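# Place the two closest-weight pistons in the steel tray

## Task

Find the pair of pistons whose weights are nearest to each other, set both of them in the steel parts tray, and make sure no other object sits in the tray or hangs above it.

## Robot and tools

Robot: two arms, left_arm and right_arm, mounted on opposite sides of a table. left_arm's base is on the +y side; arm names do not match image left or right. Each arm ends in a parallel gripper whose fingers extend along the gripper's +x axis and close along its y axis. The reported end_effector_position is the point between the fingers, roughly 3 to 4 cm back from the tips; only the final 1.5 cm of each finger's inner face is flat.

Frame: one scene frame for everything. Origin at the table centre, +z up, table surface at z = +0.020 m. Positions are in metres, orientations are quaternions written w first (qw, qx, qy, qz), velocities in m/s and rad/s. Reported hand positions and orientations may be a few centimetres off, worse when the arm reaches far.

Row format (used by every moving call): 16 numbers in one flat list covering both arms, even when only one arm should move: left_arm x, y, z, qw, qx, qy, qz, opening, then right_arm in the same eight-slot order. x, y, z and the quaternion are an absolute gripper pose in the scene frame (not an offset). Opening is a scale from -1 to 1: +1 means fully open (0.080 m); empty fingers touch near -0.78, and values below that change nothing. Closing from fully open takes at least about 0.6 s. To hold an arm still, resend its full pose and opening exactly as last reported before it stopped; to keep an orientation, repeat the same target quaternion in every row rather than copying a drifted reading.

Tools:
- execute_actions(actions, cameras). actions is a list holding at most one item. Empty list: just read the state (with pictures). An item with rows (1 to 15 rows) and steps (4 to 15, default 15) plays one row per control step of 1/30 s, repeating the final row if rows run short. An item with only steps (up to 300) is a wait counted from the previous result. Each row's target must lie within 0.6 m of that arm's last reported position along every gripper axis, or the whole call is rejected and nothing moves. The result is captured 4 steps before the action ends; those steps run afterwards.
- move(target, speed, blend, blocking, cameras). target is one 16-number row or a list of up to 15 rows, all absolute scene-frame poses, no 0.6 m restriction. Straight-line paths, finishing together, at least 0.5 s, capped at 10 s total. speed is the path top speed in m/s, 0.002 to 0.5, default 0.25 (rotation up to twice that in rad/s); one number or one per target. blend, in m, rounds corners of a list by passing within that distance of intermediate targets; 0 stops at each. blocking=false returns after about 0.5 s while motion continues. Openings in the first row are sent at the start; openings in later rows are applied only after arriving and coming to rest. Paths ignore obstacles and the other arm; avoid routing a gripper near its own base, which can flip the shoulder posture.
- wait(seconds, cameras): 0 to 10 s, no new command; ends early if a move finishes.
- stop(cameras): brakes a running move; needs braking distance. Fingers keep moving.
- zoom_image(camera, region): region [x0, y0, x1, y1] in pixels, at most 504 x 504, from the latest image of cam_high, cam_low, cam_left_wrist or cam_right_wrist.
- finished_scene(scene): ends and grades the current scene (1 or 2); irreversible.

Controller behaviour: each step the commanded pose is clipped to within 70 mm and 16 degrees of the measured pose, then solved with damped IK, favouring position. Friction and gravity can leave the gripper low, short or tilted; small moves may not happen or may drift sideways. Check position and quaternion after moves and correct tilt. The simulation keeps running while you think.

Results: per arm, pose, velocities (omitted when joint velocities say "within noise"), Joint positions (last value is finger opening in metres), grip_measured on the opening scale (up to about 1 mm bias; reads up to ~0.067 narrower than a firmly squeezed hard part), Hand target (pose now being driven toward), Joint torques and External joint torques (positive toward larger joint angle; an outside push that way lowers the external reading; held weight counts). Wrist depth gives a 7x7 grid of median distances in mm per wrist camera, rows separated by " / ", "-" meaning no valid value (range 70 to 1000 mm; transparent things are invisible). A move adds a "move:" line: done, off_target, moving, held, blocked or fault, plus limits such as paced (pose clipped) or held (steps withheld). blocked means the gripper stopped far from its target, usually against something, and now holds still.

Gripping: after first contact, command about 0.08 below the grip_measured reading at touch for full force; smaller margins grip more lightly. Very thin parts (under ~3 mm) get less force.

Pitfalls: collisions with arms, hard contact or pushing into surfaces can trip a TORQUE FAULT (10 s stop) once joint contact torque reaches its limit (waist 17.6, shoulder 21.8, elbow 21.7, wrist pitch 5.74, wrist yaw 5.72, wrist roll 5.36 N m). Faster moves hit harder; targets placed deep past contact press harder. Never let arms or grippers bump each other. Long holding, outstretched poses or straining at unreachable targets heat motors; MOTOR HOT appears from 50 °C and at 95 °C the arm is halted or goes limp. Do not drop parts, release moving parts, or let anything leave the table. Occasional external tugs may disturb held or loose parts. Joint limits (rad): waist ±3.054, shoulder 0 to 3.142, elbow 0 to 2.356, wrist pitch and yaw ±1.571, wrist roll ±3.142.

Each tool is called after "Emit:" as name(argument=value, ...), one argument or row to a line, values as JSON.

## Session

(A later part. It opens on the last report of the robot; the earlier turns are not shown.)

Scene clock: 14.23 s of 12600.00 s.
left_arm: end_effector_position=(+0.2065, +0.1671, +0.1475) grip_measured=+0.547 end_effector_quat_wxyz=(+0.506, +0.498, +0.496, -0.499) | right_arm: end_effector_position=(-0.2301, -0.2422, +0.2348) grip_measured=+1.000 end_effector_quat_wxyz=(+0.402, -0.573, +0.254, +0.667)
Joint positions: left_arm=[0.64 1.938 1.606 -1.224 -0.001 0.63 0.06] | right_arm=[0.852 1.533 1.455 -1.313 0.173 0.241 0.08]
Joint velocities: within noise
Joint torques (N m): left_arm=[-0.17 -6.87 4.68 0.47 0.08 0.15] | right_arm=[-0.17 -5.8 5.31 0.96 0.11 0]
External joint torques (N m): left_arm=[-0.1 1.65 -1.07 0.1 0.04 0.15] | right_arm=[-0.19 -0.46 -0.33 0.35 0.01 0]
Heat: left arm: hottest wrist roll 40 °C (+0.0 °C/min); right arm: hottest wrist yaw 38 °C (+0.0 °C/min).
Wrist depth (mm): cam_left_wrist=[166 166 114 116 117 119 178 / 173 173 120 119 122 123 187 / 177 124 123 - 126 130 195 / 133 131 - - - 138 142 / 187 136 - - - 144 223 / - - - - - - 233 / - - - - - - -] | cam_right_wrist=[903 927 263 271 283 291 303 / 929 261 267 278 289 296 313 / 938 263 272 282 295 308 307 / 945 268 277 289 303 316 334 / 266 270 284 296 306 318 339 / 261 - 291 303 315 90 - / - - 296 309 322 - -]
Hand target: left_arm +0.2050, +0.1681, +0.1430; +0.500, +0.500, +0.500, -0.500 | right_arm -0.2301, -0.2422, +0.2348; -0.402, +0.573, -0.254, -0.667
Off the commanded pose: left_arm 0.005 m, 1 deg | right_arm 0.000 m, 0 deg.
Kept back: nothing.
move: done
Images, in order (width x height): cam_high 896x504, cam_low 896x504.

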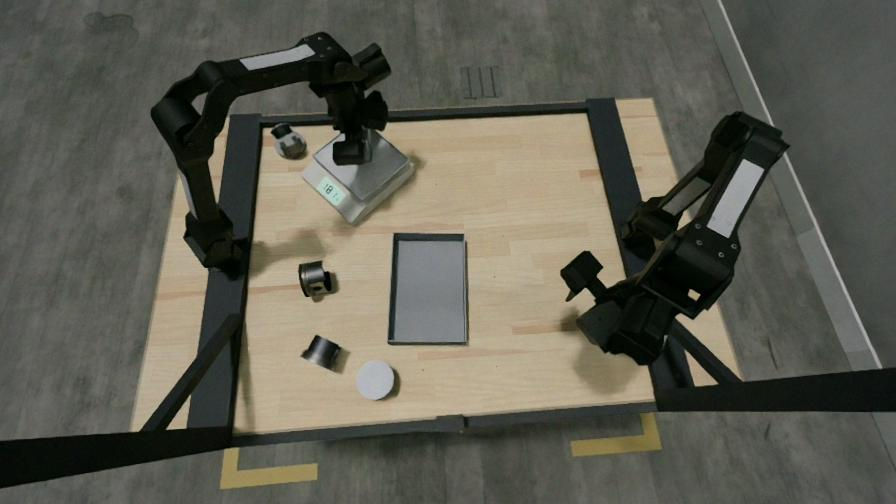

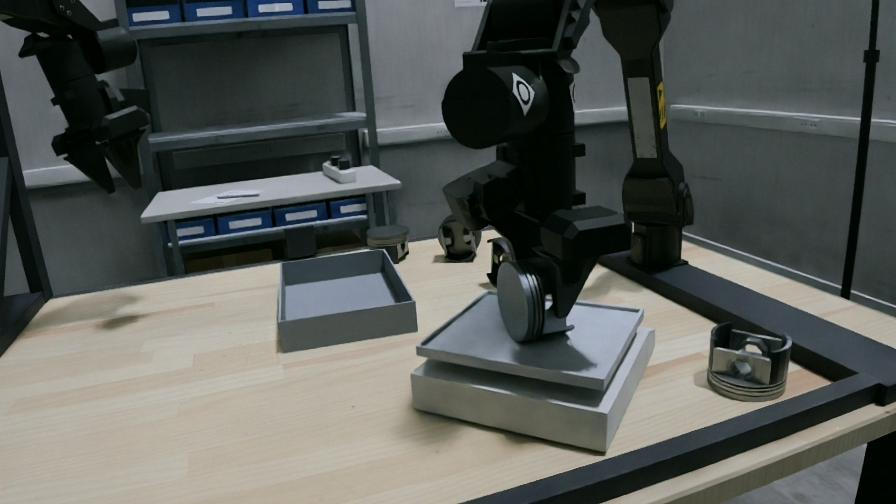

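Emit:
wait(
  seconds=0.5,
  cameras=["cam_high"],
)

Emit:
zoom_image(
  camera="cam_high",
  region=[310, 170, 350, 210],
)

Scene clock: 14.93 s of 12600.00 s.
left_arm: end_effector_position=(+0.2065, +0.1671, +0.1475) grip_measured=+0.547 end_effector_quat_wxyz=(+0.506, +0.498, +0.496, -0.499) | right_arm: end_effector_position=(-0.2301, -0.2422, +0.2348) grip_measured=+1.000 end_effector_quat_wxyz=(+0.402, -0.573, +0.254, +0.667)
Joint positions: left_arm=[0.64 1.938 1.606 -1.224 -0.001 0.63 0.06] | right_arm=[0.852 1.533 1.455 -1.313 0.173 0.241 0.08]
Joint velocities: within noise
Joint torques (N m): left_arm=[-0.16 -6.87 4.65 0.48 0.07 0.15] | right_arm=[0 -5.66 5.22 0.93 0.14 0.01]
External joint torques (N m): left_arm=[-0.25 1.7 -1.15 0.09 0.05 0.15] | right_arm=[-0.01 -0.26 -0.5 0.29 0.03 0]
Heat: left arm: hottest wrist roll 40 °C (+0.0 °C/min); right arm: hottest wrist yaw 38 °C (+0.0 °C/min).
Wrist depth (mm): cam_left_wrist=[166 167 114 117 117 119 177 / 172 173 120 120 122 123 187 / 178 124 123 - 127 131 195 / 133 131 - - - 138 142 / 187 137 - - - 144 222 / - - - - - - 233 / - - - - - - -] | cam_right_wrist=[905 924 261 272 281 290 304 / 910 261 267 277 288 295 311 / 934 262 273 284 295 307 305 / 941 268 277 289 302 315 330 / 266 272 285 295 308 319 339 / 262 - 293 303 315 90 - / - - 296 310 323 - -]
Hand target: left_arm +0.2050, +0.1681, +0.1430; +0.500, +0.500, +0.500, -0.500 | right_arm -0.2301, -0.2422, +0.2348; -0.402, +0.573, -0.254, -0.667
Off the commanded pose: left_arm 0.005 m, 1 deg | right_arm 0.000 m, 0 deg.
Steps of this call (1-21: nothing new was sent). Readings (end_effector_position of left_arm | right_arm):
1: (+0.2065, +0.1671, +0.1475) | (-0.2301, -0.2422, +0.2348)
2: (+0.2065, +0.1671, +0.1475) | (-0.2301, -0.2422, +0.2348)
4: (+0.2065, +0.1671, +0.1475) | (-0.2301, -0.2422, +0.2348)
8: (+0.2065, +0.1671, +0.1475) | (-0.2301, -0.2422, +0.2348)
21: the state above
Images, in order (width x height): cam_high 896x504.

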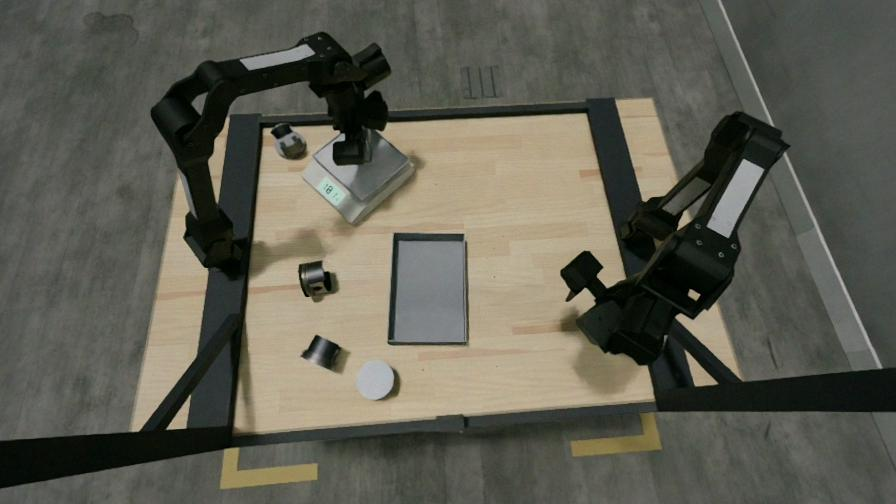

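Scaled by 12.600.

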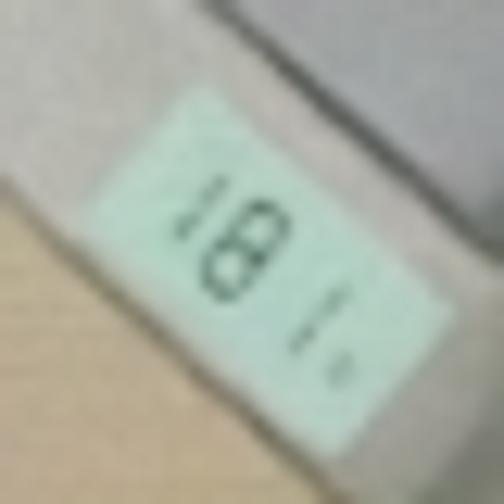

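Emit:
move(
  target=[
    [0.205, 0.168, 0.143, 0.5, 0.5, 0.5, -0.5, 0.1, -0.2301, -0.2422, 0.2348, 0.402, -0.573, 0.254, 0.667, 1],
    [0.205, 0.168, 0.18, 0.5, 0.5, 0.5, -0.5, 0.1, -0.2301, -0.2422, 0.2348, 0.402, -0.573, 0.254, 0.667, 1],
    [-0.022, 0.172, 0.17, 0.5, 0.5, 0.5, -0.5, 0.1, -0.2301, -0.2422, 0.2348, 0.402, -0.573, 0.254, 0.667, 1],
    [-0.022, 0.172, 0.09, 0.5, 0.5, 0.5, -0.5, 0.1, -0.2301, -0.2422, 0.2348, 0.402, -0.573, 0.254, 0.667, 1],
    [-0.022, 0.172, 0.079, 0.5, 0.5, 0.5, -0.5, 0.1, -0.2301, -0.2422, 0.2348, 0.402, -0.573, 0.254, 0.667, 1],
  ],
  speed=[0.1,0.15,0.3,0.2,0.05],
  blend=[0,0.02,0.03,0.005,0],
  cameras=["cam_high","cam_left_wrist"],
)

Scene clock: 18.00 s of 12600.00 s.
left_arm: end_effector_position=(-0.0217, +0.1694, +0.0834) grip_measured=+0.312 end_effector_quat_wxyz=(+0.502, +0.496, +0.497, -0.504) | right_arm: end_effector_position=(-0.2301, -0.2422, +0.2348) grip_measured=+1.000 end_effector_quat_wxyz=(+0.402, -0.573, +0.254, +0.667)
Joint positions: left_arm=[-0.024 1.727 1.072 -0.902 0.003 -0.028 0.049] | right_arm=[0.852 1.533 1.455 -1.313 0.173 0.241 0.08]
Joint velocities: within noise
Joint torques (N m): left_arm=[-0.3 -4.78 4.11 0.62 -0.1 -0.13] | right_arm=[-0.07 -5.7 5.15 0.92 0.12 0]
External joint torques (N m): left_arm=[-0.29 1.8 -1.26 0.23 -0.1 -0.13] | right_arm=[-0.09 -0.35 -0.46 0.34 0.02 -0.01]
Heat: left arm: hottest wrist roll 40 °C (+0.0 °C/min); right arm: hottest wrist yaw 38 °C (+0.0 °C/min).
Wrist depth (mm): cam_left_wrist=[110 112 113 115 116 118 120 / 116 117 118 120 122 123 125 / 122 123 122 - 127 129 132 / 127 130 - - - 139 140 / 114 136 - - - 146 149 / - - - - - - 156 / - - - - - - -] | cam_right_wrist=[904 928 262 271 282 289 304 / 927 261 267 277 289 295 311 / 950 262 273 282 295 306 306 / 937 267 277 290 303 315 330 / 266 271 284 296 307 319 339 / 262 - 292 303 315 90 - / - - 297 309 324 - -]
Hand target: left_arm -0.0220, +0.1720, +0.0791; +0.500, +0.500, +0.500, -0.500 | right_arm -0.2301, -0.2422, +0.2348; -0.402, +0.573, -0.254, -0.667
Off the commanded pose: left_arm 0.005 m, 1 deg | right_arm 0.000 m, 0 deg.
Kept back: nothing.
move: done; blend cut to 0.0185 m at target 2
Images, in order (width x height): cam_high 896x504, cam_left_wrist 896x504.

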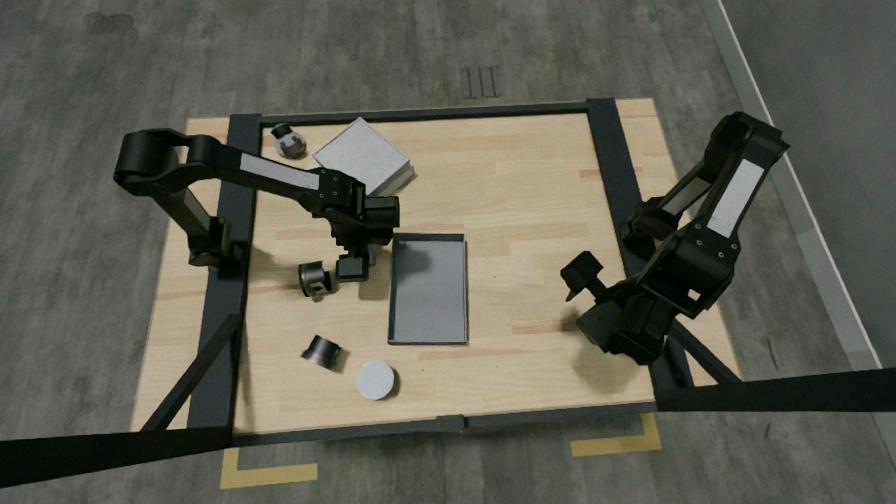

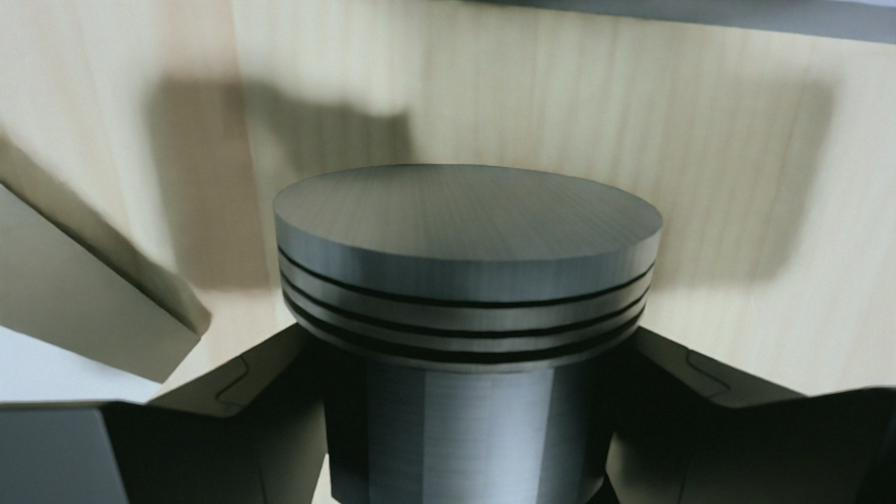

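Emit:
move(
  target=[
    [-0.022, 0.172, 0.079, 0.5, 0.5, 0.5, -0.5, 1, -0.2301, -0.2422, 0.2348, 0.402, -0.573, 0.254, 0.667, 1],
    [-0.022, 0.172, 0.15, 0.5, 0.5, 0.5, -0.5, 1, -0.2301, -0.2422, 0.2348, 0.402, -0.573, 0.254, 0.667, 1],
    [-0.069, 0.24, 0.18, 0.5, 0.5, 0.5, -0.5, 1, -0.2301, -0.2422, 0.2348, 0.402, -0.573, 0.254, 0.667, 1],
  ],
  speed=[0.1,0.2,0.3],
  blend=[0,0.02,0],
  cameras=["cam_low","cam_left_wrist"],
)

Scene clock: 20.07 s of 12600.00 s.
left_arm: end_effector_position=(-0.0690, +0.2369, +0.1811) grip_measured=+1.000 end_effector_quat_wxyz=(+0.500, +0.498, +0.499, -0.502) | right_arm: end_effector_position=(-0.2301, -0.2422, +0.2348) grip_measured=+1.000 end_effector_quat_wxyz=(+0.402, -0.573, +0.254, +0.667)
Joint positions: left_arm=[-0.237 1.422 1.164 -1.308 0.002 -0.242 0.08] | right_arm=[0.852 1.533 1.455 -1.313 0.173 0.241 0.08]
Joint velocities: within noise
Joint torques (N m): left_arm=[-0.44 -4.64 4.37 0.29 -0.07 -0.13] | right_arm=[-0.15 -5.81 5.32 0.91 0.15 0.03]
External joint torques (N m): left_arm=[-0.45 -0.01 -1.43 -0.08 -0.05 -0.12] | right_arm=[-0.14 -0.37 -0.39 0.3 0.03 0.03]
Heat: left arm: hottest wrist roll 40 °C (+0.0 °C/min); right arm: hottest wrist yaw 38 °C (+0.0 °C/min).
Wrist depth (mm): cam_left_wrist=[186 198 138 205 208 210 212 / 182 210 212 215 218 220 223 / 215 222 223 226 231 231 210 / 231 235 239 170 241 246 180 / 245 244 250 178 254 259 267 / - - 269 271 277 87 - / - - 282 287 290 - -] | cam_right_wrist=[900 935 262 272 282 290 302 / 918 261 266 276 289 296 311 / 936 261 274 283 295 309 307 / 940 268 279 289 302 316 329 / 266 273 285 295 308 318 339 / 263 - 292 301 315 90 - / - - 296 309 325 - -]
Hand target: left_arm -0.0690, +0.2400, +0.1799; +0.500, +0.500, +0.500, -0.500 | right_arm -0.2301, -0.2422, +0.2348; -0.402, +0.573, -0.254, -0.667
Off the commanded pose: left_arm 0.003 m, 0 deg | right_arm 0.000 m, 0 deg.
Kept back: nothing.
move: done
Images, in order (width x height): cam_low 896x504, cam_left_wrist 896x504.

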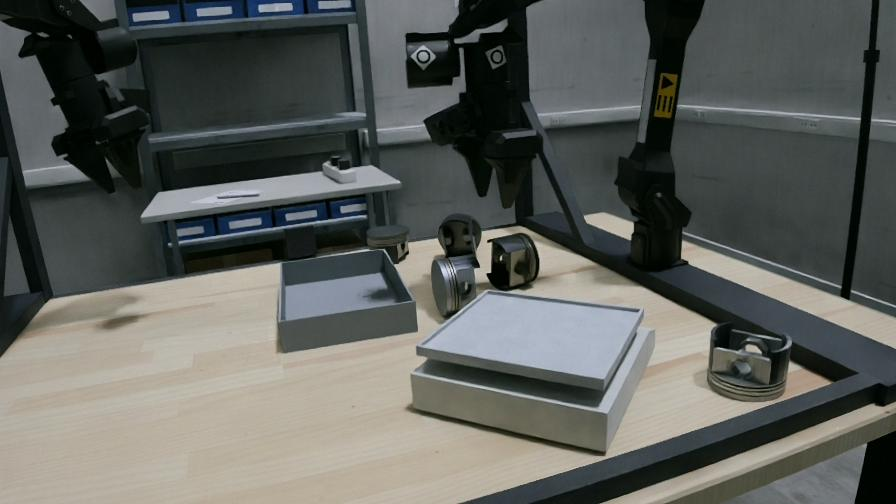

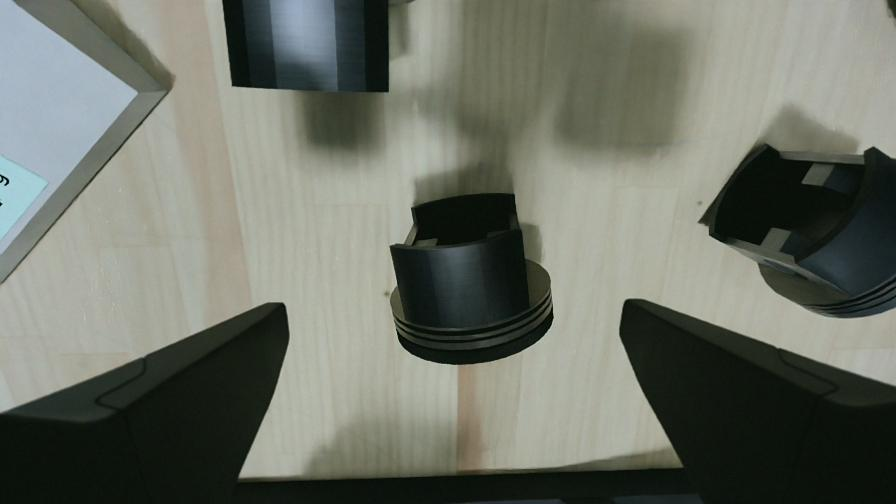

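Emit:
move(
  target=[
    [-0.071, 0.264, 0.12, 0.5295, 0.4685, 0.5295, -0.4685, 1, -0.2301, -0.2422, 0.2348, 0.402, -0.573, 0.254, 0.667, 1],
  ],
  speed=[0.2],
  cameras=["cam_left_wrist"],
)

Scene clock: 21.27 s of 12600.00 s.
left_arm: end_effector_position=(-0.0711, +0.2614, +0.1214) grip_measured=+1.000 end_effector_quat_wxyz=(+0.529, +0.468, +0.530, -0.470) | right_arm: end_effector_position=(-0.2301, -0.2422, +0.2348) grip_measured=+1.000 end_effector_quat_wxyz=(+0.402, -0.573, +0.254, +0.667)
Joint positions: left_arm=[-0.275 1.364 0.878 -1.082 0.002 -0.402 0.08] | right_arm=[0.852 1.533 1.455 -1.313 0.173 0.241 0.08]
Joint velocities: within noise
Joint torques (N m): left_arm=[-0.43 -4.07 4.18 0.48 -0.07 -0.13] | right_arm=[0.08 -5.79 5.41 0.93 0.11 0]
External joint torques (N m): left_arm=[-0.42 -0.03 -1.48 0.11 -0.05 -0.13] | right_arm=[0.08 -0.38 -0.28 0.32 0 -0.01]
Heat: left arm: hottest wrist roll 40 °C (+0.0 °C/min); right arm: hottest shoulder 38 °C (+5.6 °C/min).
Wrist depth (mm): cam_left_wrist=[146 147 148 150 153 154 155 / 153 155 156 158 160 162 163 / 161 163 166 164 167 171 172 / 171 172 174 106 176 183 177 / 181 179 182 109 119 189 195 / - - 200 117 201 87 - / - - 211 215 219 - -] | cam_right_wrist=[911 903 260 272 281 291 305 / 919 261 266 278 290 294 312 / 925 263 272 284 295 309 306 / 946 267 279 289 302 316 331 / 265 272 284 298 307 318 340 / 263 - 292 303 315 90 - / - - 297 310 323 - -]
Hand target: left_arm -0.0710, +0.2640, +0.1200; +0.530, +0.469, +0.530, -0.469 | right_arm -0.2301, -0.2422, +0.2348; -0.402, +0.573, -0.254, -0.667
Off the commanded pose: left_arm 0.003 m, 0 deg | right_arm 0.000 m, 0 deg.
Kept back: nothing.
move: done
Images, in order (width x height): cam_left_wrist 896x504.

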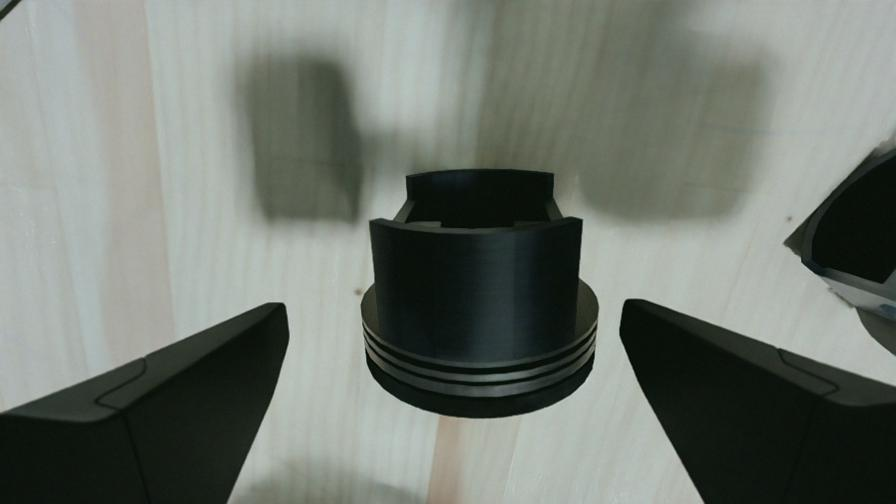

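Emit:
move(
  target=[
    [-0.075, 0.265, 0.080, 0.5295, 0.4685, 0.5295, -0.4685, 1, -0.2301, -0.2422, 0.2348, 0.402, -0.573, 0.254, 0.667, 1],
    [-0.075, 0.265, 0.080, 0.5295, 0.4685, 0.5295, -0.4685, 0.1, -0.2301, -0.2422, 0.2348, 0.402, -0.573, 0.254, 0.667, 1],
  ],
  speed=[0.15],
  cameras=["cam_left_wrist"],
)

speed must be one number or one for each of the 2 targets, got a list of 1; nothing of the call was run

Emit:
move(
  target=[
    [-0.075, 0.265, 0.080, 0.5295, 0.4685, 0.5295, -0.4685, 1, -0.2301, -0.2422, 0.2348, 0.402, -0.573, 0.254, 0.667, 1],
    [-0.075, 0.265, 0.080, 0.5295, 0.4685, 0.5295, -0.4685, 0.1, -0.2301, -0.2422, 0.2348, 0.402, -0.573, 0.254, 0.667, 1],
  ],
  speed=0.15,
  cameras=["cam_left_wrist"],
)

Scene clock: 22.90 s of 12600.00 s.
left_arm: end_effector_position=(-0.0757, +0.2617, +0.0834) grip_measured=+0.304 end_effector_quat_wxyz=(+0.531, +0.463, +0.528, -0.474) | right_arm: end_effector_position=(-0.2301, -0.2422, +0.2348) grip_measured=+1.000 end_effector_quat_wxyz=(+0.402, -0.573, +0.254, +0.667)
Joint positions: left_arm=[-0.296 1.41 0.755 -0.9 0.002 -0.423 0.049] | right_arm=[0.852 1.533 1.455 -1.313 0.173 0.241 0.08]
Joint velocities: within noise
Joint torques (N m): left_arm=[-0.33 -2.64 4.06 0.4 -0.11 -0.1] | right_arm=[0 -5.93 5.23 0.9 0.17 0.02]
External joint torques (N m): left_arm=[-0.34 1.49 -1.29 0.04 -0.08 -0.1] | right_arm=[0.01 -0.54 -0.47 0.29 0.05 0.01]
Heat: left arm: hottest wrist roll 40 °C (+0.0 °C/min); right arm: hottest shoulder 38 °C (+5.2 °C/min).
Wrist depth (mm): cam_left_wrist=[112 113 114 116 118 119 121 / 118 119 120 122 124 125 128 / 124 125 127 128 130 132 134 / 131 132 133 133 137 140 142 / 138 140 105 137 109 148 151 / - - - - - - 159 / - - - - - - -] | cam_right_wrist=[911 935 262 271 282 292 303 / 934 261 266 277 288 294 313 / 943 263 273 284 295 307 306 / 952 267 278 289 302 316 330 / 265 271 285 295 307 318 340 / 262 - 292 302 314 90 - / - - 296 310 324 - -]
Hand target: left_arm -0.0750, +0.2650, +0.0801; +0.530, +0.469, +0.530, -0.469 | right_arm -0.2301, -0.2422, +0.2348; -0.402, +0.573, -0.254, -0.667
Off the commanded pose: left_arm 0.005 m, 1 deg | right_arm 0.000 m, 0 deg.
Kept back: nothing.
move: done
Images, in order (width x height): cam_left_wrist 896x504.

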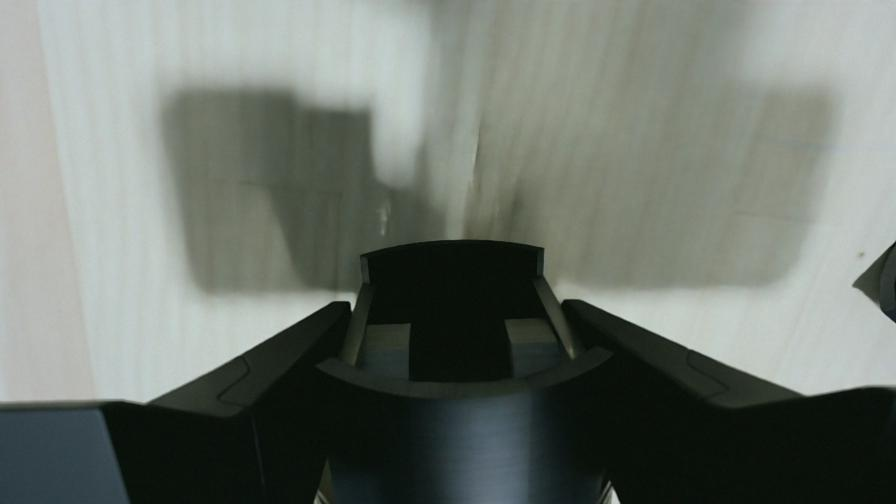

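Emit:
move(
  target=[
    [-0.075, 0.265, 0.17, 0.5295, 0.4685, 0.5295, -0.4685, 0.1, -0.2301, -0.2422, 0.2348, 0.402, -0.573, 0.254, 0.667, 1],
    [0.205, 0.160, 0.18, 0.5, 0.5, 0.5, -0.5, 0.1, -0.2301, -0.2422, 0.2348, 0.402, -0.573, 0.254, 0.667, 1],
    [0.205, 0.160, 0.154, 0.5, 0.5, 0.5, -0.5, 0.1, -0.2301, -0.2422, 0.2348, 0.402, -0.573, 0.254, 0.667, 1],
    [0.205, 0.160, 0.1435, 0.5, 0.5, 0.5, -0.5, 0.1, -0.2301, -0.2422, 0.2348, 0.402, -0.573, 0.254, 0.667, 1],
    [0.205, 0.160, 0.1435, 0.5, 0.5, 0.5, -0.5, 0.55, -0.2301, -0.2422, 0.2348, 0.402, -0.573, 0.254, 0.667, 1],
  ],
  speed=[0.2,0.3,0.15,0.04,0.05],
  blend=[0.03,0.02,0.005,0,0],
  cameras=["cam_high","cam_low"],
)

Emit:
zoom_image(
  camera="cam_high",
  region=[310, 170, 350, 210],
)

Emit:
zoom_image(
  camera="cam_low",
  region=[400, 190, 670, 460],
)

Scene clock: 25.93 s of 12600.00 s.
left_arm: end_effector_position=(+0.2068, +0.1589, +0.1489) grip_measured=+0.546 end_effector_quat_wxyz=(+0.507, +0.498, +0.495, -0.499) | right_arm: end_effector_position=(-0.2301, -0.2422, +0.2348) grip_measured=+1.000 end_effector_quat_wxyz=(+0.402, -0.573, +0.254, +0.667)
Joint positions: left_arm=[0.628 1.962 1.645 -1.236 -0.002 0.617 0.06] | right_arm=[0.852 1.533 1.455 -1.313 0.173 0.241 0.08]
Joint velocities: within noise
Joint torques (N m): left_arm=[-0.18 -6.88 4.45 0.48 0.11 0.15] | right_arm=[0.01 -5.62 5.38 0.9 0.13 0]
External joint torques (N m): left_arm=[-0.19 1.81 -1.3 0.11 0.08 0.15] | right_arm=[-0.01 -0.26 -0.29 0.29 0.02 -0.01]
Heat: left arm: hottest wrist roll 40 °C (+0.0 °C/min); right arm: hottest shoulder 38 °C (+4.6 °C/min).
Wrist depth (mm): cam_left_wrist=[166 169 117 117 117 175 178 / 174 176 121 121 123 125 188 / 180 128 127 129 129 132 197 / 176 133 134 133 136 139 206 / 186 138 110 136 108 147 224 / - - - - - - 234 / - - - - - - -] | cam_right_wrist=[911 914 262 271 282 291 304 / 925 262 266 277 289 294 311 / 935 263 274 282 294 308 306 / 939 268 277 288 302 316 330 / 266 272 285 297 307 319 339 / 262 - 293 303 313 90 - / - - 297 308 323 - -]
Hand target: left_arm +0.2050, +0.1600, +0.1436; +0.500, +0.500, +0.500, -0.500 | right_arm -0.2301, -0.2422, +0.2348; -0.402, +0.573, -0.254, -0.667
Off the commanded pose: left_arm 0.006 m, 1 deg | right_arm 0.000 m, 0 deg.
Kept back: nothing.
move: done; blend cut to 0.013 m at target 2
Images, in order (width x height): cam_high 896x504, cam_low 896x504.

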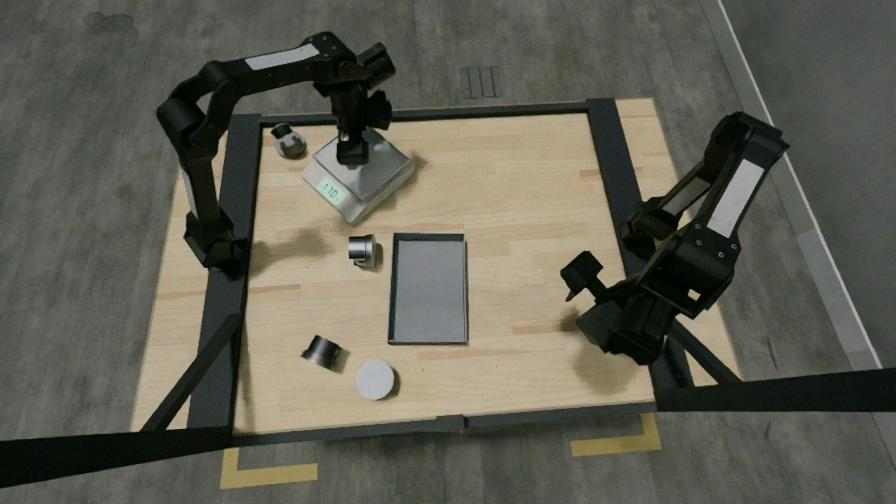

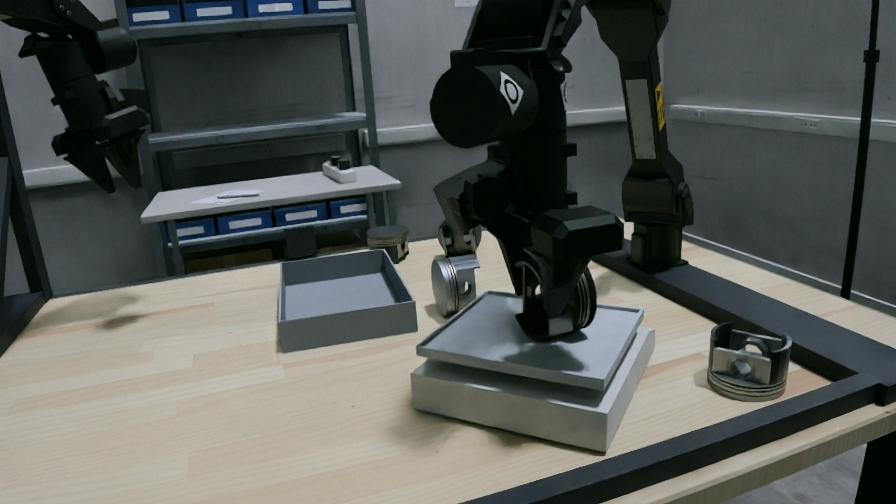

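Scaled by 12.600.

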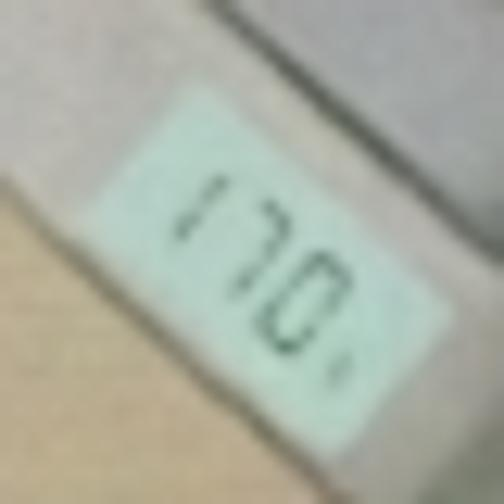

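Scaled by 1.867.

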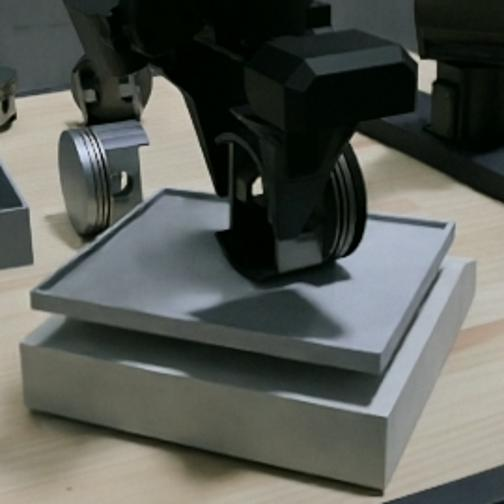

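Emit:
execute_actions(
  actions=[],
  cameras=["cam_high"],
)

Emit:
zoom_image(
  camera="cam_high",
  region=[310, 170, 350, 210],
)

Scene clock: 26.03 s of 12600.00 s.
left_arm: end_effector_position=(+0.2068, +0.1589, +0.1489) grip_measured=+0.547 end_effector_quat_wxyz=(+0.507, +0.498, +0.495, -0.499) | right_arm: end_effector_position=(-0.2301, -0.2422, +0.2348) grip_measured=+1.000 end_effector_quat_wxyz=(+0.402, -0.573, +0.254, +0.667)
Joint positions: left_arm=[0.628 1.962 1.645 -1.236 -0.002 0.617 0.06] | right_arm=[0.852 1.533 1.455 -1.313 0.173 0.241 0.08]
Joint velocities: within noise
Joint torques (N m): left_arm=[-0.17 -6.93 4.49 0.48 0.11 0.15] | right_arm=[0 -5.7 5.28 0.94 0.1 0.02]
External joint torques (N m): left_arm=[-0.22 1.83 -1.29 0.12 0.08 0.15] | right_arm=[-0.02 -0.21 -0.43 0.35 -0.01 0.02]
Heat: left arm: hottest wrist roll 40 °C (+0.0 °C/min); right arm: hottest shoulder 38 °C (+4.6 °C/min).
Wrist depth (mm): cam_left_wrist=[167 169 117 117 117 175 179 / 174 176 121 122 123 125 188 / 182 129 127 129 131 132 197 / 176 133 135 133 136 139 206 / 186 138 110 136 108 147 223 / - - - - - - 235 / - - - - - - -] | cam_right_wrist=[914 912 261 270 281 292 305 / 919 262 267 277 288 296 312 / 947 264 273 282 294 308 305 / 944 268 278 289 302 315 332 / 265 270 284 296 307 317 340 / 262 - 291 302 315 90 - / - - 296 309 324 - -]
Hand target: left_arm +0.2050, +0.1600, +0.1436; +0.500, +0.500, +0.500, -0.500 | right_arm -0.2301, -0.2422, +0.2348; -0.402, +0.573, -0.254, -0.667
Off the commanded pose: left_arm 0.006 m, 1 deg | right_arm 0.000 m, 0 deg.
Steps of this call (1-3: nothing new was sent). Readings (end_effector_position of left_arm | right_arm):
1: (+0.2068, +0.1589, +0.1489) | (-0.2301, -0.2422, +0.2348)
2: (+0.2068, +0.1589, +0.1489) | (-0.2301, -0.2422, +0.2348)
3: the state above
Images, in order (width x height): cam_high 896x504.

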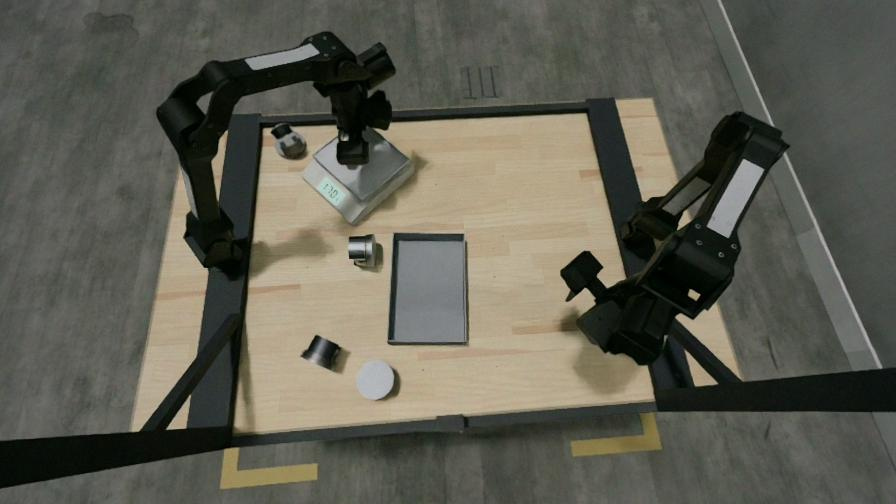

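Scaled by 12.600.

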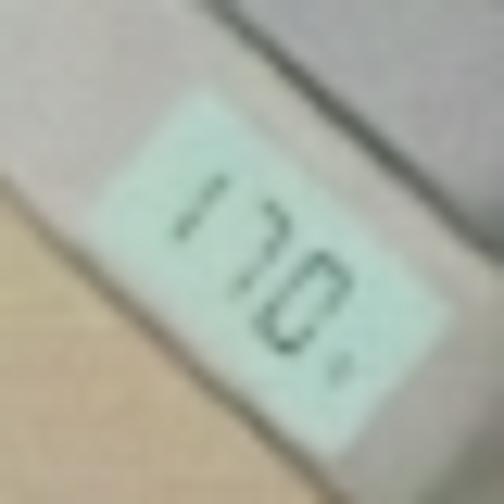

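Emit:
move(
  target=[
    [0.205, 0.160, 0.1435, 0.5, 0.5, 0.5, -0.5, 0.1, -0.2301, -0.2422, 0.2348, 0.402, -0.573, 0.254, 0.667, 1],
    [0.205, 0.160, 0.18, 0.5, 0.5, 0.5, -0.5, 0.1, -0.2301, -0.2422, 0.2348, 0.402, -0.573, 0.254, 0.667, 1],
    [0.06, 0.0, 0.16, 0.5, 0.5, 0.5, -0.5, 0.1, -0.2301, -0.2422, 0.2348, 0.402, -0.573, 0.254, 0.667, 1],
    [0.06, 0.0, 0.093, 0.5, 0.5, 0.5, -0.5, 0.1, -0.2301, -0.2422, 0.2348, 0.402, -0.573, 0.254, 0.667, 1],
    [0.06, 0.0, 0.080, 0.5, 0.5, 0.5, -0.5, 0.1, -0.2301, -0.2422, 0.2348, 0.402, -0.573, 0.254, 0.667, 1],
  ],
  speed=[0.1,0.15,0.3,0.2,0.05],
  blend=[0,0.02,0.03,0.005,0],
  cameras=["cam_high","cam_left_wrist"],
)

Scene clock: 29.10 s of 12600.00 s.
left_arm: end_effector_position=(+0.0591, -0.0033, +0.0885) grip_measured=+0.305 end_effector_quat_wxyz=(+0.504, +0.498, +0.493, -0.506) | right_arm: end_effector_position=(-0.2301, -0.2422, +0.2348) grip_measured=+1.000 end_effector_quat_wxyz=(+0.402, -0.573, +0.254, +0.667)
Joint positions: left_arm=[0.158 2.412 2.125 -1.264 0 0.159 0.049] | right_arm=[0.852 1.533 1.455 -1.313 0.173 0.241 0.08]
Joint velocities: within noise
Joint torques (N m): left_arm=[0.18 -9.68 3.48 0.85 -0.01 -0.12] | right_arm=[-0.11 -5.64 5.26 0.92 0.13 0]
External joint torques (N m): left_arm=[0.18 1.8 -2.26 0.46 -0.02 -0.12] | right_arm=[-0.11 -0.24 -0.4 0.31 0.01 -0.01]
Heat: left arm: hottest wrist roll 40 °C (+0.0 °C/min); right arm: hottest shoulder 38 °C (+4.1 °C/min).
Wrist depth (mm): cam_left_wrist=[112 113 115 116 117 117 118 / 118 119 120 121 123 119 124 / 124 125 127 129 130 126 132 / 131 132 134 133 136 137 139 / 139 140 118 137 109 144 148 / - - - - - - 155 / - - - - - - -] | cam_right_wrist=[910 929 261 271 282 291 304 / 926 260 266 278 288 297 313 / 940 262 273 282 293 308 308 / 945 269 277 289 301 317 330 / 265 272 284 296 307 316 339 / 263 - 291 302 315 90 - / - - 297 310 323 - -]
Hand target: left_arm +0.0599, +0.0001, +0.0800; +0.500, +0.500, +0.500, -0.500 | right_arm -0.2301, -0.2422, +0.2348; -0.402, +0.573, -0.254, -0.667
Off the commanded pose: left_arm 0.009 m, 1 deg | right_arm 0.000 m, 0 deg.
Kept back: nothing.
move: off_target (left_arm); blend cut to 0.0182 m at target 2
Images, in order (width x height): cam_high 896x504, cam_left_wrist 896x504.

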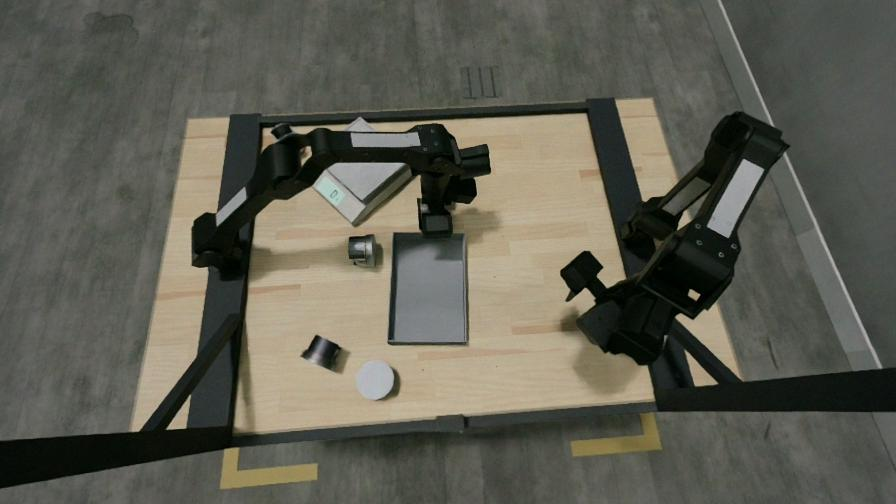

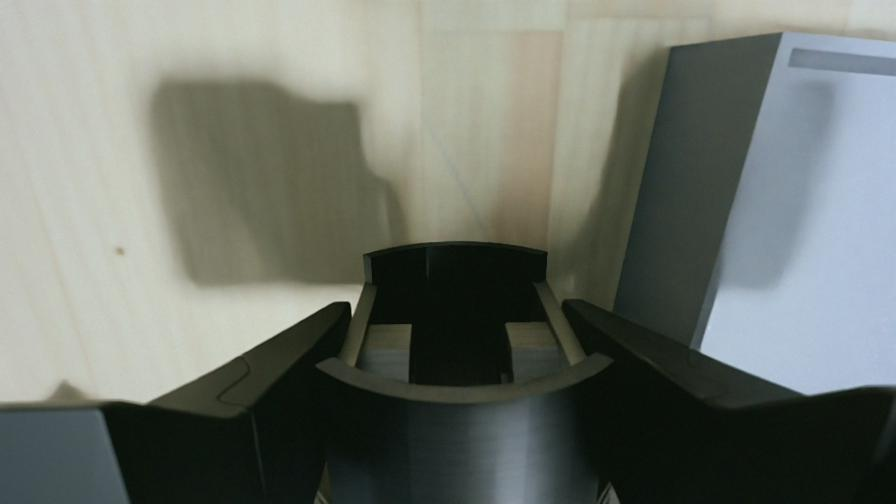

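Emit:
move(
  target=[
    [0.06, 0.003, 0.095, 0.5, 0.5, 0.5, -0.5, 0.1, -0.2301, -0.2422, 0.2348, 0.402, -0.573, 0.254, 0.667, 1],
    [0.082, 0.003, 0.09, 0.5, 0.5, 0.5, -0.5, 0.1, -0.2301, -0.2422, 0.2348, 0.402, -0.573, 0.254, 0.667, 1],
    [0.082, 0.003, 0.078, 0.5, 0.5, 0.5, -0.5, 0.1, -0.2301, -0.2422, 0.2348, 0.402, -0.573, 0.254, 0.667, 1],
  ],
  speed=[0.1,0.1,0.04],
  blend=[0.003,0.003,0],
  cameras=["cam_low","cam_left_wrist"],
)

Scene clock: 30.30 s of 12600.00 s.
left_arm: end_effector_position=(+0.0837, +0.0003, +0.0893) grip_measured=+0.305 end_effector_quat_wxyz=(+0.509, +0.493, +0.494, -0.503) | right_arm: end_effector_position=(-0.2301, -0.2422, +0.2348) grip_measured=+1.000 end_effector_quat_wxyz=(+0.402, -0.573, +0.254, +0.667)
Joint positions: left_arm=[0.21 2.409 2.123 -1.26 0.001 0.198 0.049] | right_arm=[0.852 1.533 1.455 -1.313 0.173 0.241 0.08]
Joint velocities: within noise
Joint torques (N m): left_arm=[-0.31 -8.85 3.88 0.81 -0.02 0.16] | right_arm=[-0.04 -5.82 5.04 0.91 0.12 0.02]
External joint torques (N m): left_arm=[-0.24 2.74 -1.92 0.42 -0.03 0.16] | right_arm=[-0.02 -0.44 -0.65 0.28 0.01 0.01]
Heat: left arm: hottest wrist roll 40 °C (+0.0 °C/min); right arm: hottest shoulder 38 °C (+4.0 °C/min).
Wrist depth (mm): cam_left_wrist=[113 113 115 117 118 119 110 / 118 119 121 122 124 124 105 / 125 126 127 128 131 130 108 / 131 132 134 133 136 137 137 / 139 139 118 137 111 138 146 / - - - - - - 155 / - - - - - - -] | cam_right_wrist=[899 923 261 272 282 292 306 / 930 261 267 276 289 296 312 / 935 262 273 284 295 308 305 / 956 268 278 289 302 314 330 / 266 270 286 294 307 318 341 / 263 - 292 302 314 90 - / - - 296 310 324 - -]
Hand target: left_arm +0.0819, +0.0032, +0.0782; +0.500, +0.500, +0.500, -0.500 | right_arm -0.2301, -0.2422, +0.2348; -0.402, +0.573, -0.254, -0.667
Off the commanded pose: left_arm 0.012 m, 1 deg | right_arm 0.000 m, 0 deg.
Kept back: nothing.
move: off_target (left_arm)
Images, in order (width x height): cam_low 896x504, cam_left_wrist 896x504.

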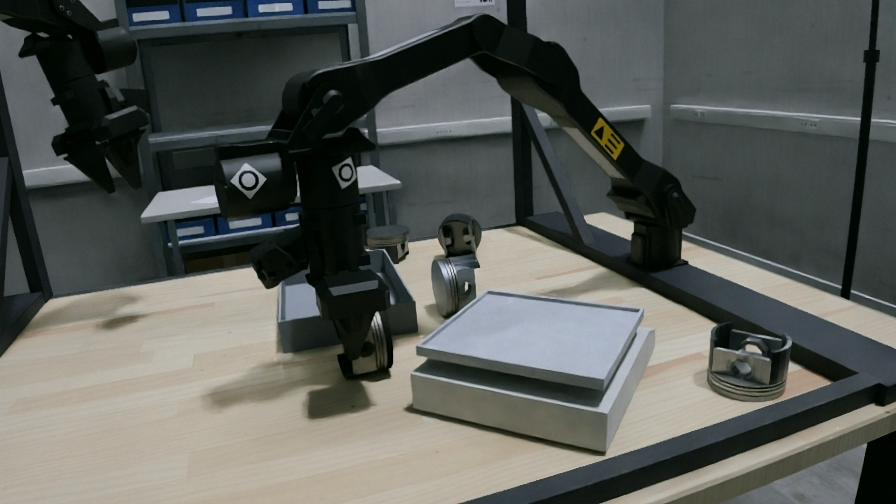

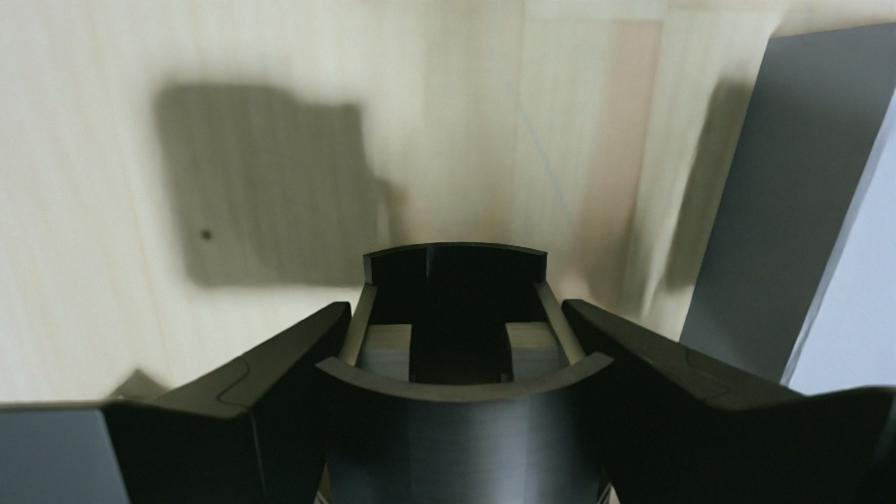

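Emit:
move(
  target=[
    [0.082, 0.003, 0.083, 0.5, 0.5, 0.5, -0.5, 0.1, -0.2301, -0.2422, 0.2348, 0.402, -0.573, 0.254, 0.667, 1],
    [0.082, 0.003, 0.083, 0.5, 0.5, 0.5, -0.5, 0.75, -0.2301, -0.2422, 0.2348, 0.402, -0.573, 0.254, 0.667, 1],
    [0.082, 0.003, 0.17, 0.5, 0.5, 0.5, -0.5, 0.75, -0.2301, -0.2422, 0.2348, 0.402, -0.573, 0.254, 0.667, 1],
    [0.21, 0.24, 0.24, 0.5, 0.5, 0.5, -0.5, 0.75, -0.2301, -0.2422, 0.2348, 0.402, -0.573, 0.254, 0.667, 1],
  ],
  speed=[0.05,0.1,0.2,0.3],
  blend=[0,0,0.03,0],
  cameras=["cam_high","cam_left_wrist","cam_low"],
)

Scene clock: 33.67 s of 12600.00 s.
left_arm: end_effector_position=(+0.2119, +0.2383, +0.2407) grip_measured=+0.747 end_effector_quat_wxyz=(+0.503, +0.500, +0.499, -0.498) | right_arm: end_effector_position=(-0.2301, -0.2422, +0.2348) grip_measured=+1.000 end_effector_quat_wxyz=(+0.402, -0.573, +0.254, +0.667)
Joint positions: left_arm=[0.787 1.767 1.757 -1.554 -0.002 0.777 0.069] | right_arm=[0.852 1.533 1.455 -1.313 0.173 0.241 0.08]
Joint velocities: within noise
Joint torques (N m): left_arm=[-0.04 -7 4.2 0.29 0.12 0.15] | right_arm=[-0.1 -5.67 5.04 0.89 0.14 0.03]
External joint torques (N m): left_arm=[-0.05 0.11 -1.41 -0.07 0.09 0.15] | right_arm=[-0.13 -0.3 -0.63 0.28 0.03 0.03]
Heat: left arm: hottest wrist roll 40 °C (+0.0 °C/min); right arm: hottest shoulder 38 °C (+3.6 °C/min).
Wrist depth (mm): cam_left_wrist=[931 233 199 200 203 229 245 / 978 261 208 211 213 253 281 / - 273 281 224 255 295 298 / - 292 297 268 309 311 316 / - 304 285 321 321 328 338 / - - 300 341 343 - - / - - 335 341 348 - -] | cam_right_wrist=[910 941 261 272 281 291 303 / 913 261 267 278 288 296 313 / 937 263 274 284 294 308 306 / 945 267 278 289 303 315 330 / 265 272 286 294 307 318 340 / 262 - 292 302 315 90 - / - - 297 312 324 - -]
Hand target: left_arm +0.2100, +0.2400, +0.2400; +0.500, +0.500, +0.500, -0.500 | right_arm -0.2301, -0.2422, +0.2348; -0.402, +0.573, -0.254, -0.667
Off the commanded pose: left_arm 0.003 m, 0 deg | right_arm 0.000 m, 0 deg.
Kept back: nothing.
move: done
Images, in order (width x height): cam_high 896x504, cam_low 896x504, cam_left_wrist 896x504.

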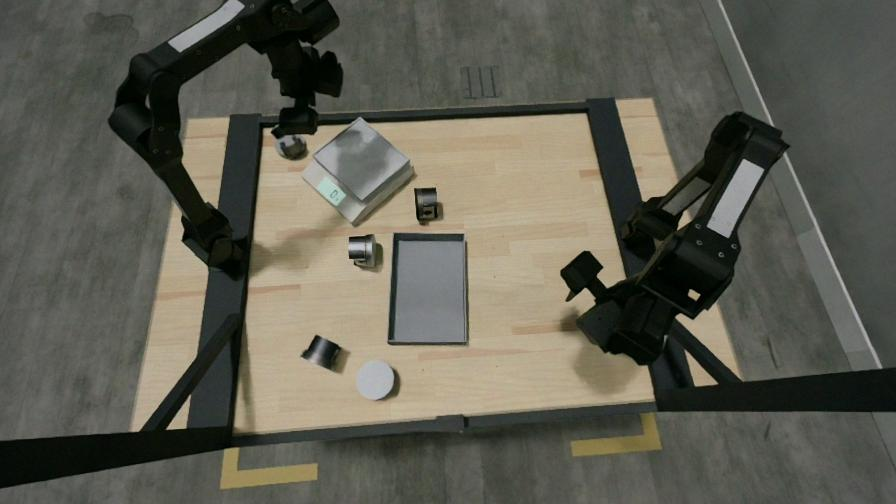

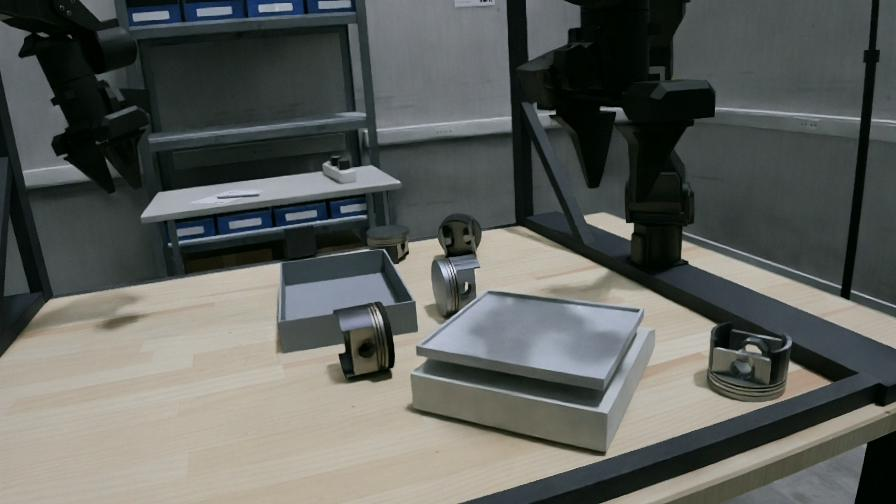

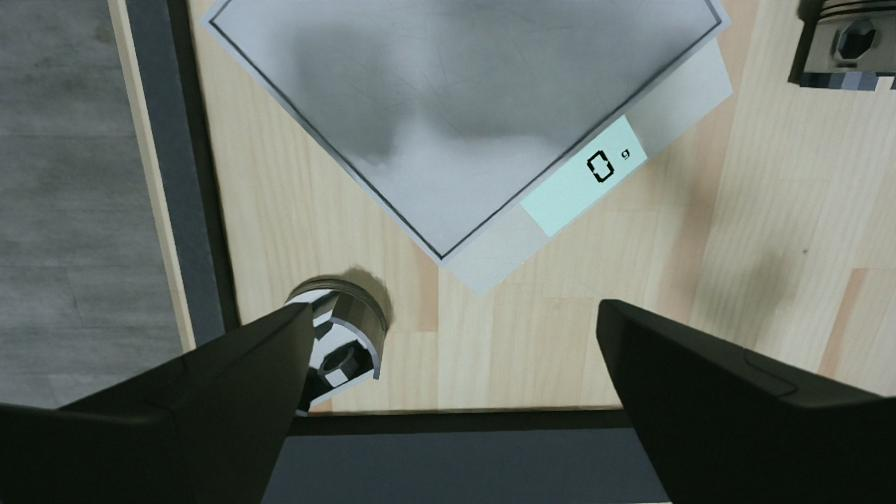

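Emit:
zoom_image(
  camera="cam_left_wrist",
  region=[230, 240, 450, 440],
)

Emit:
zoom_image(
  camera="cam_low",
  region=[680, 300, 820, 420],
)

Emit:
zoom_image(
  camera="cam_high",
  region=[260, 110, 320, 170],
)

Scaled by 2.291.

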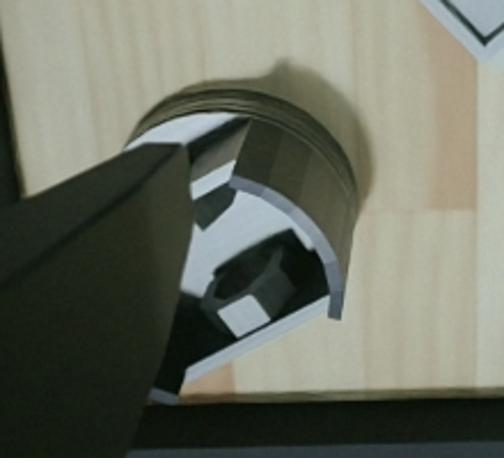

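Scaled by 3.600.

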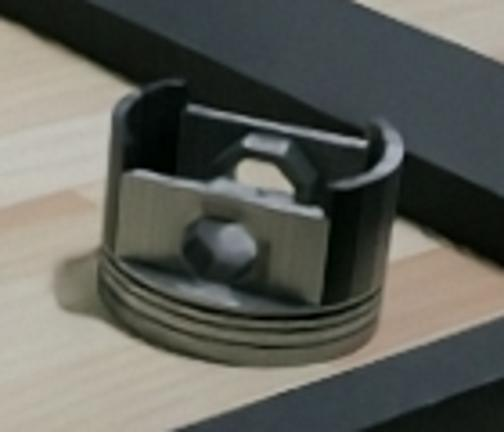

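Scaled by 8.400.

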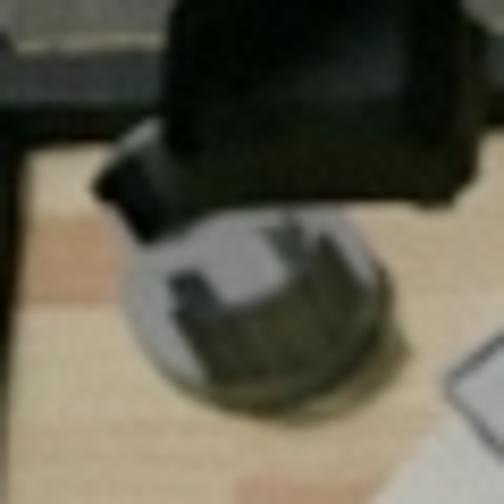

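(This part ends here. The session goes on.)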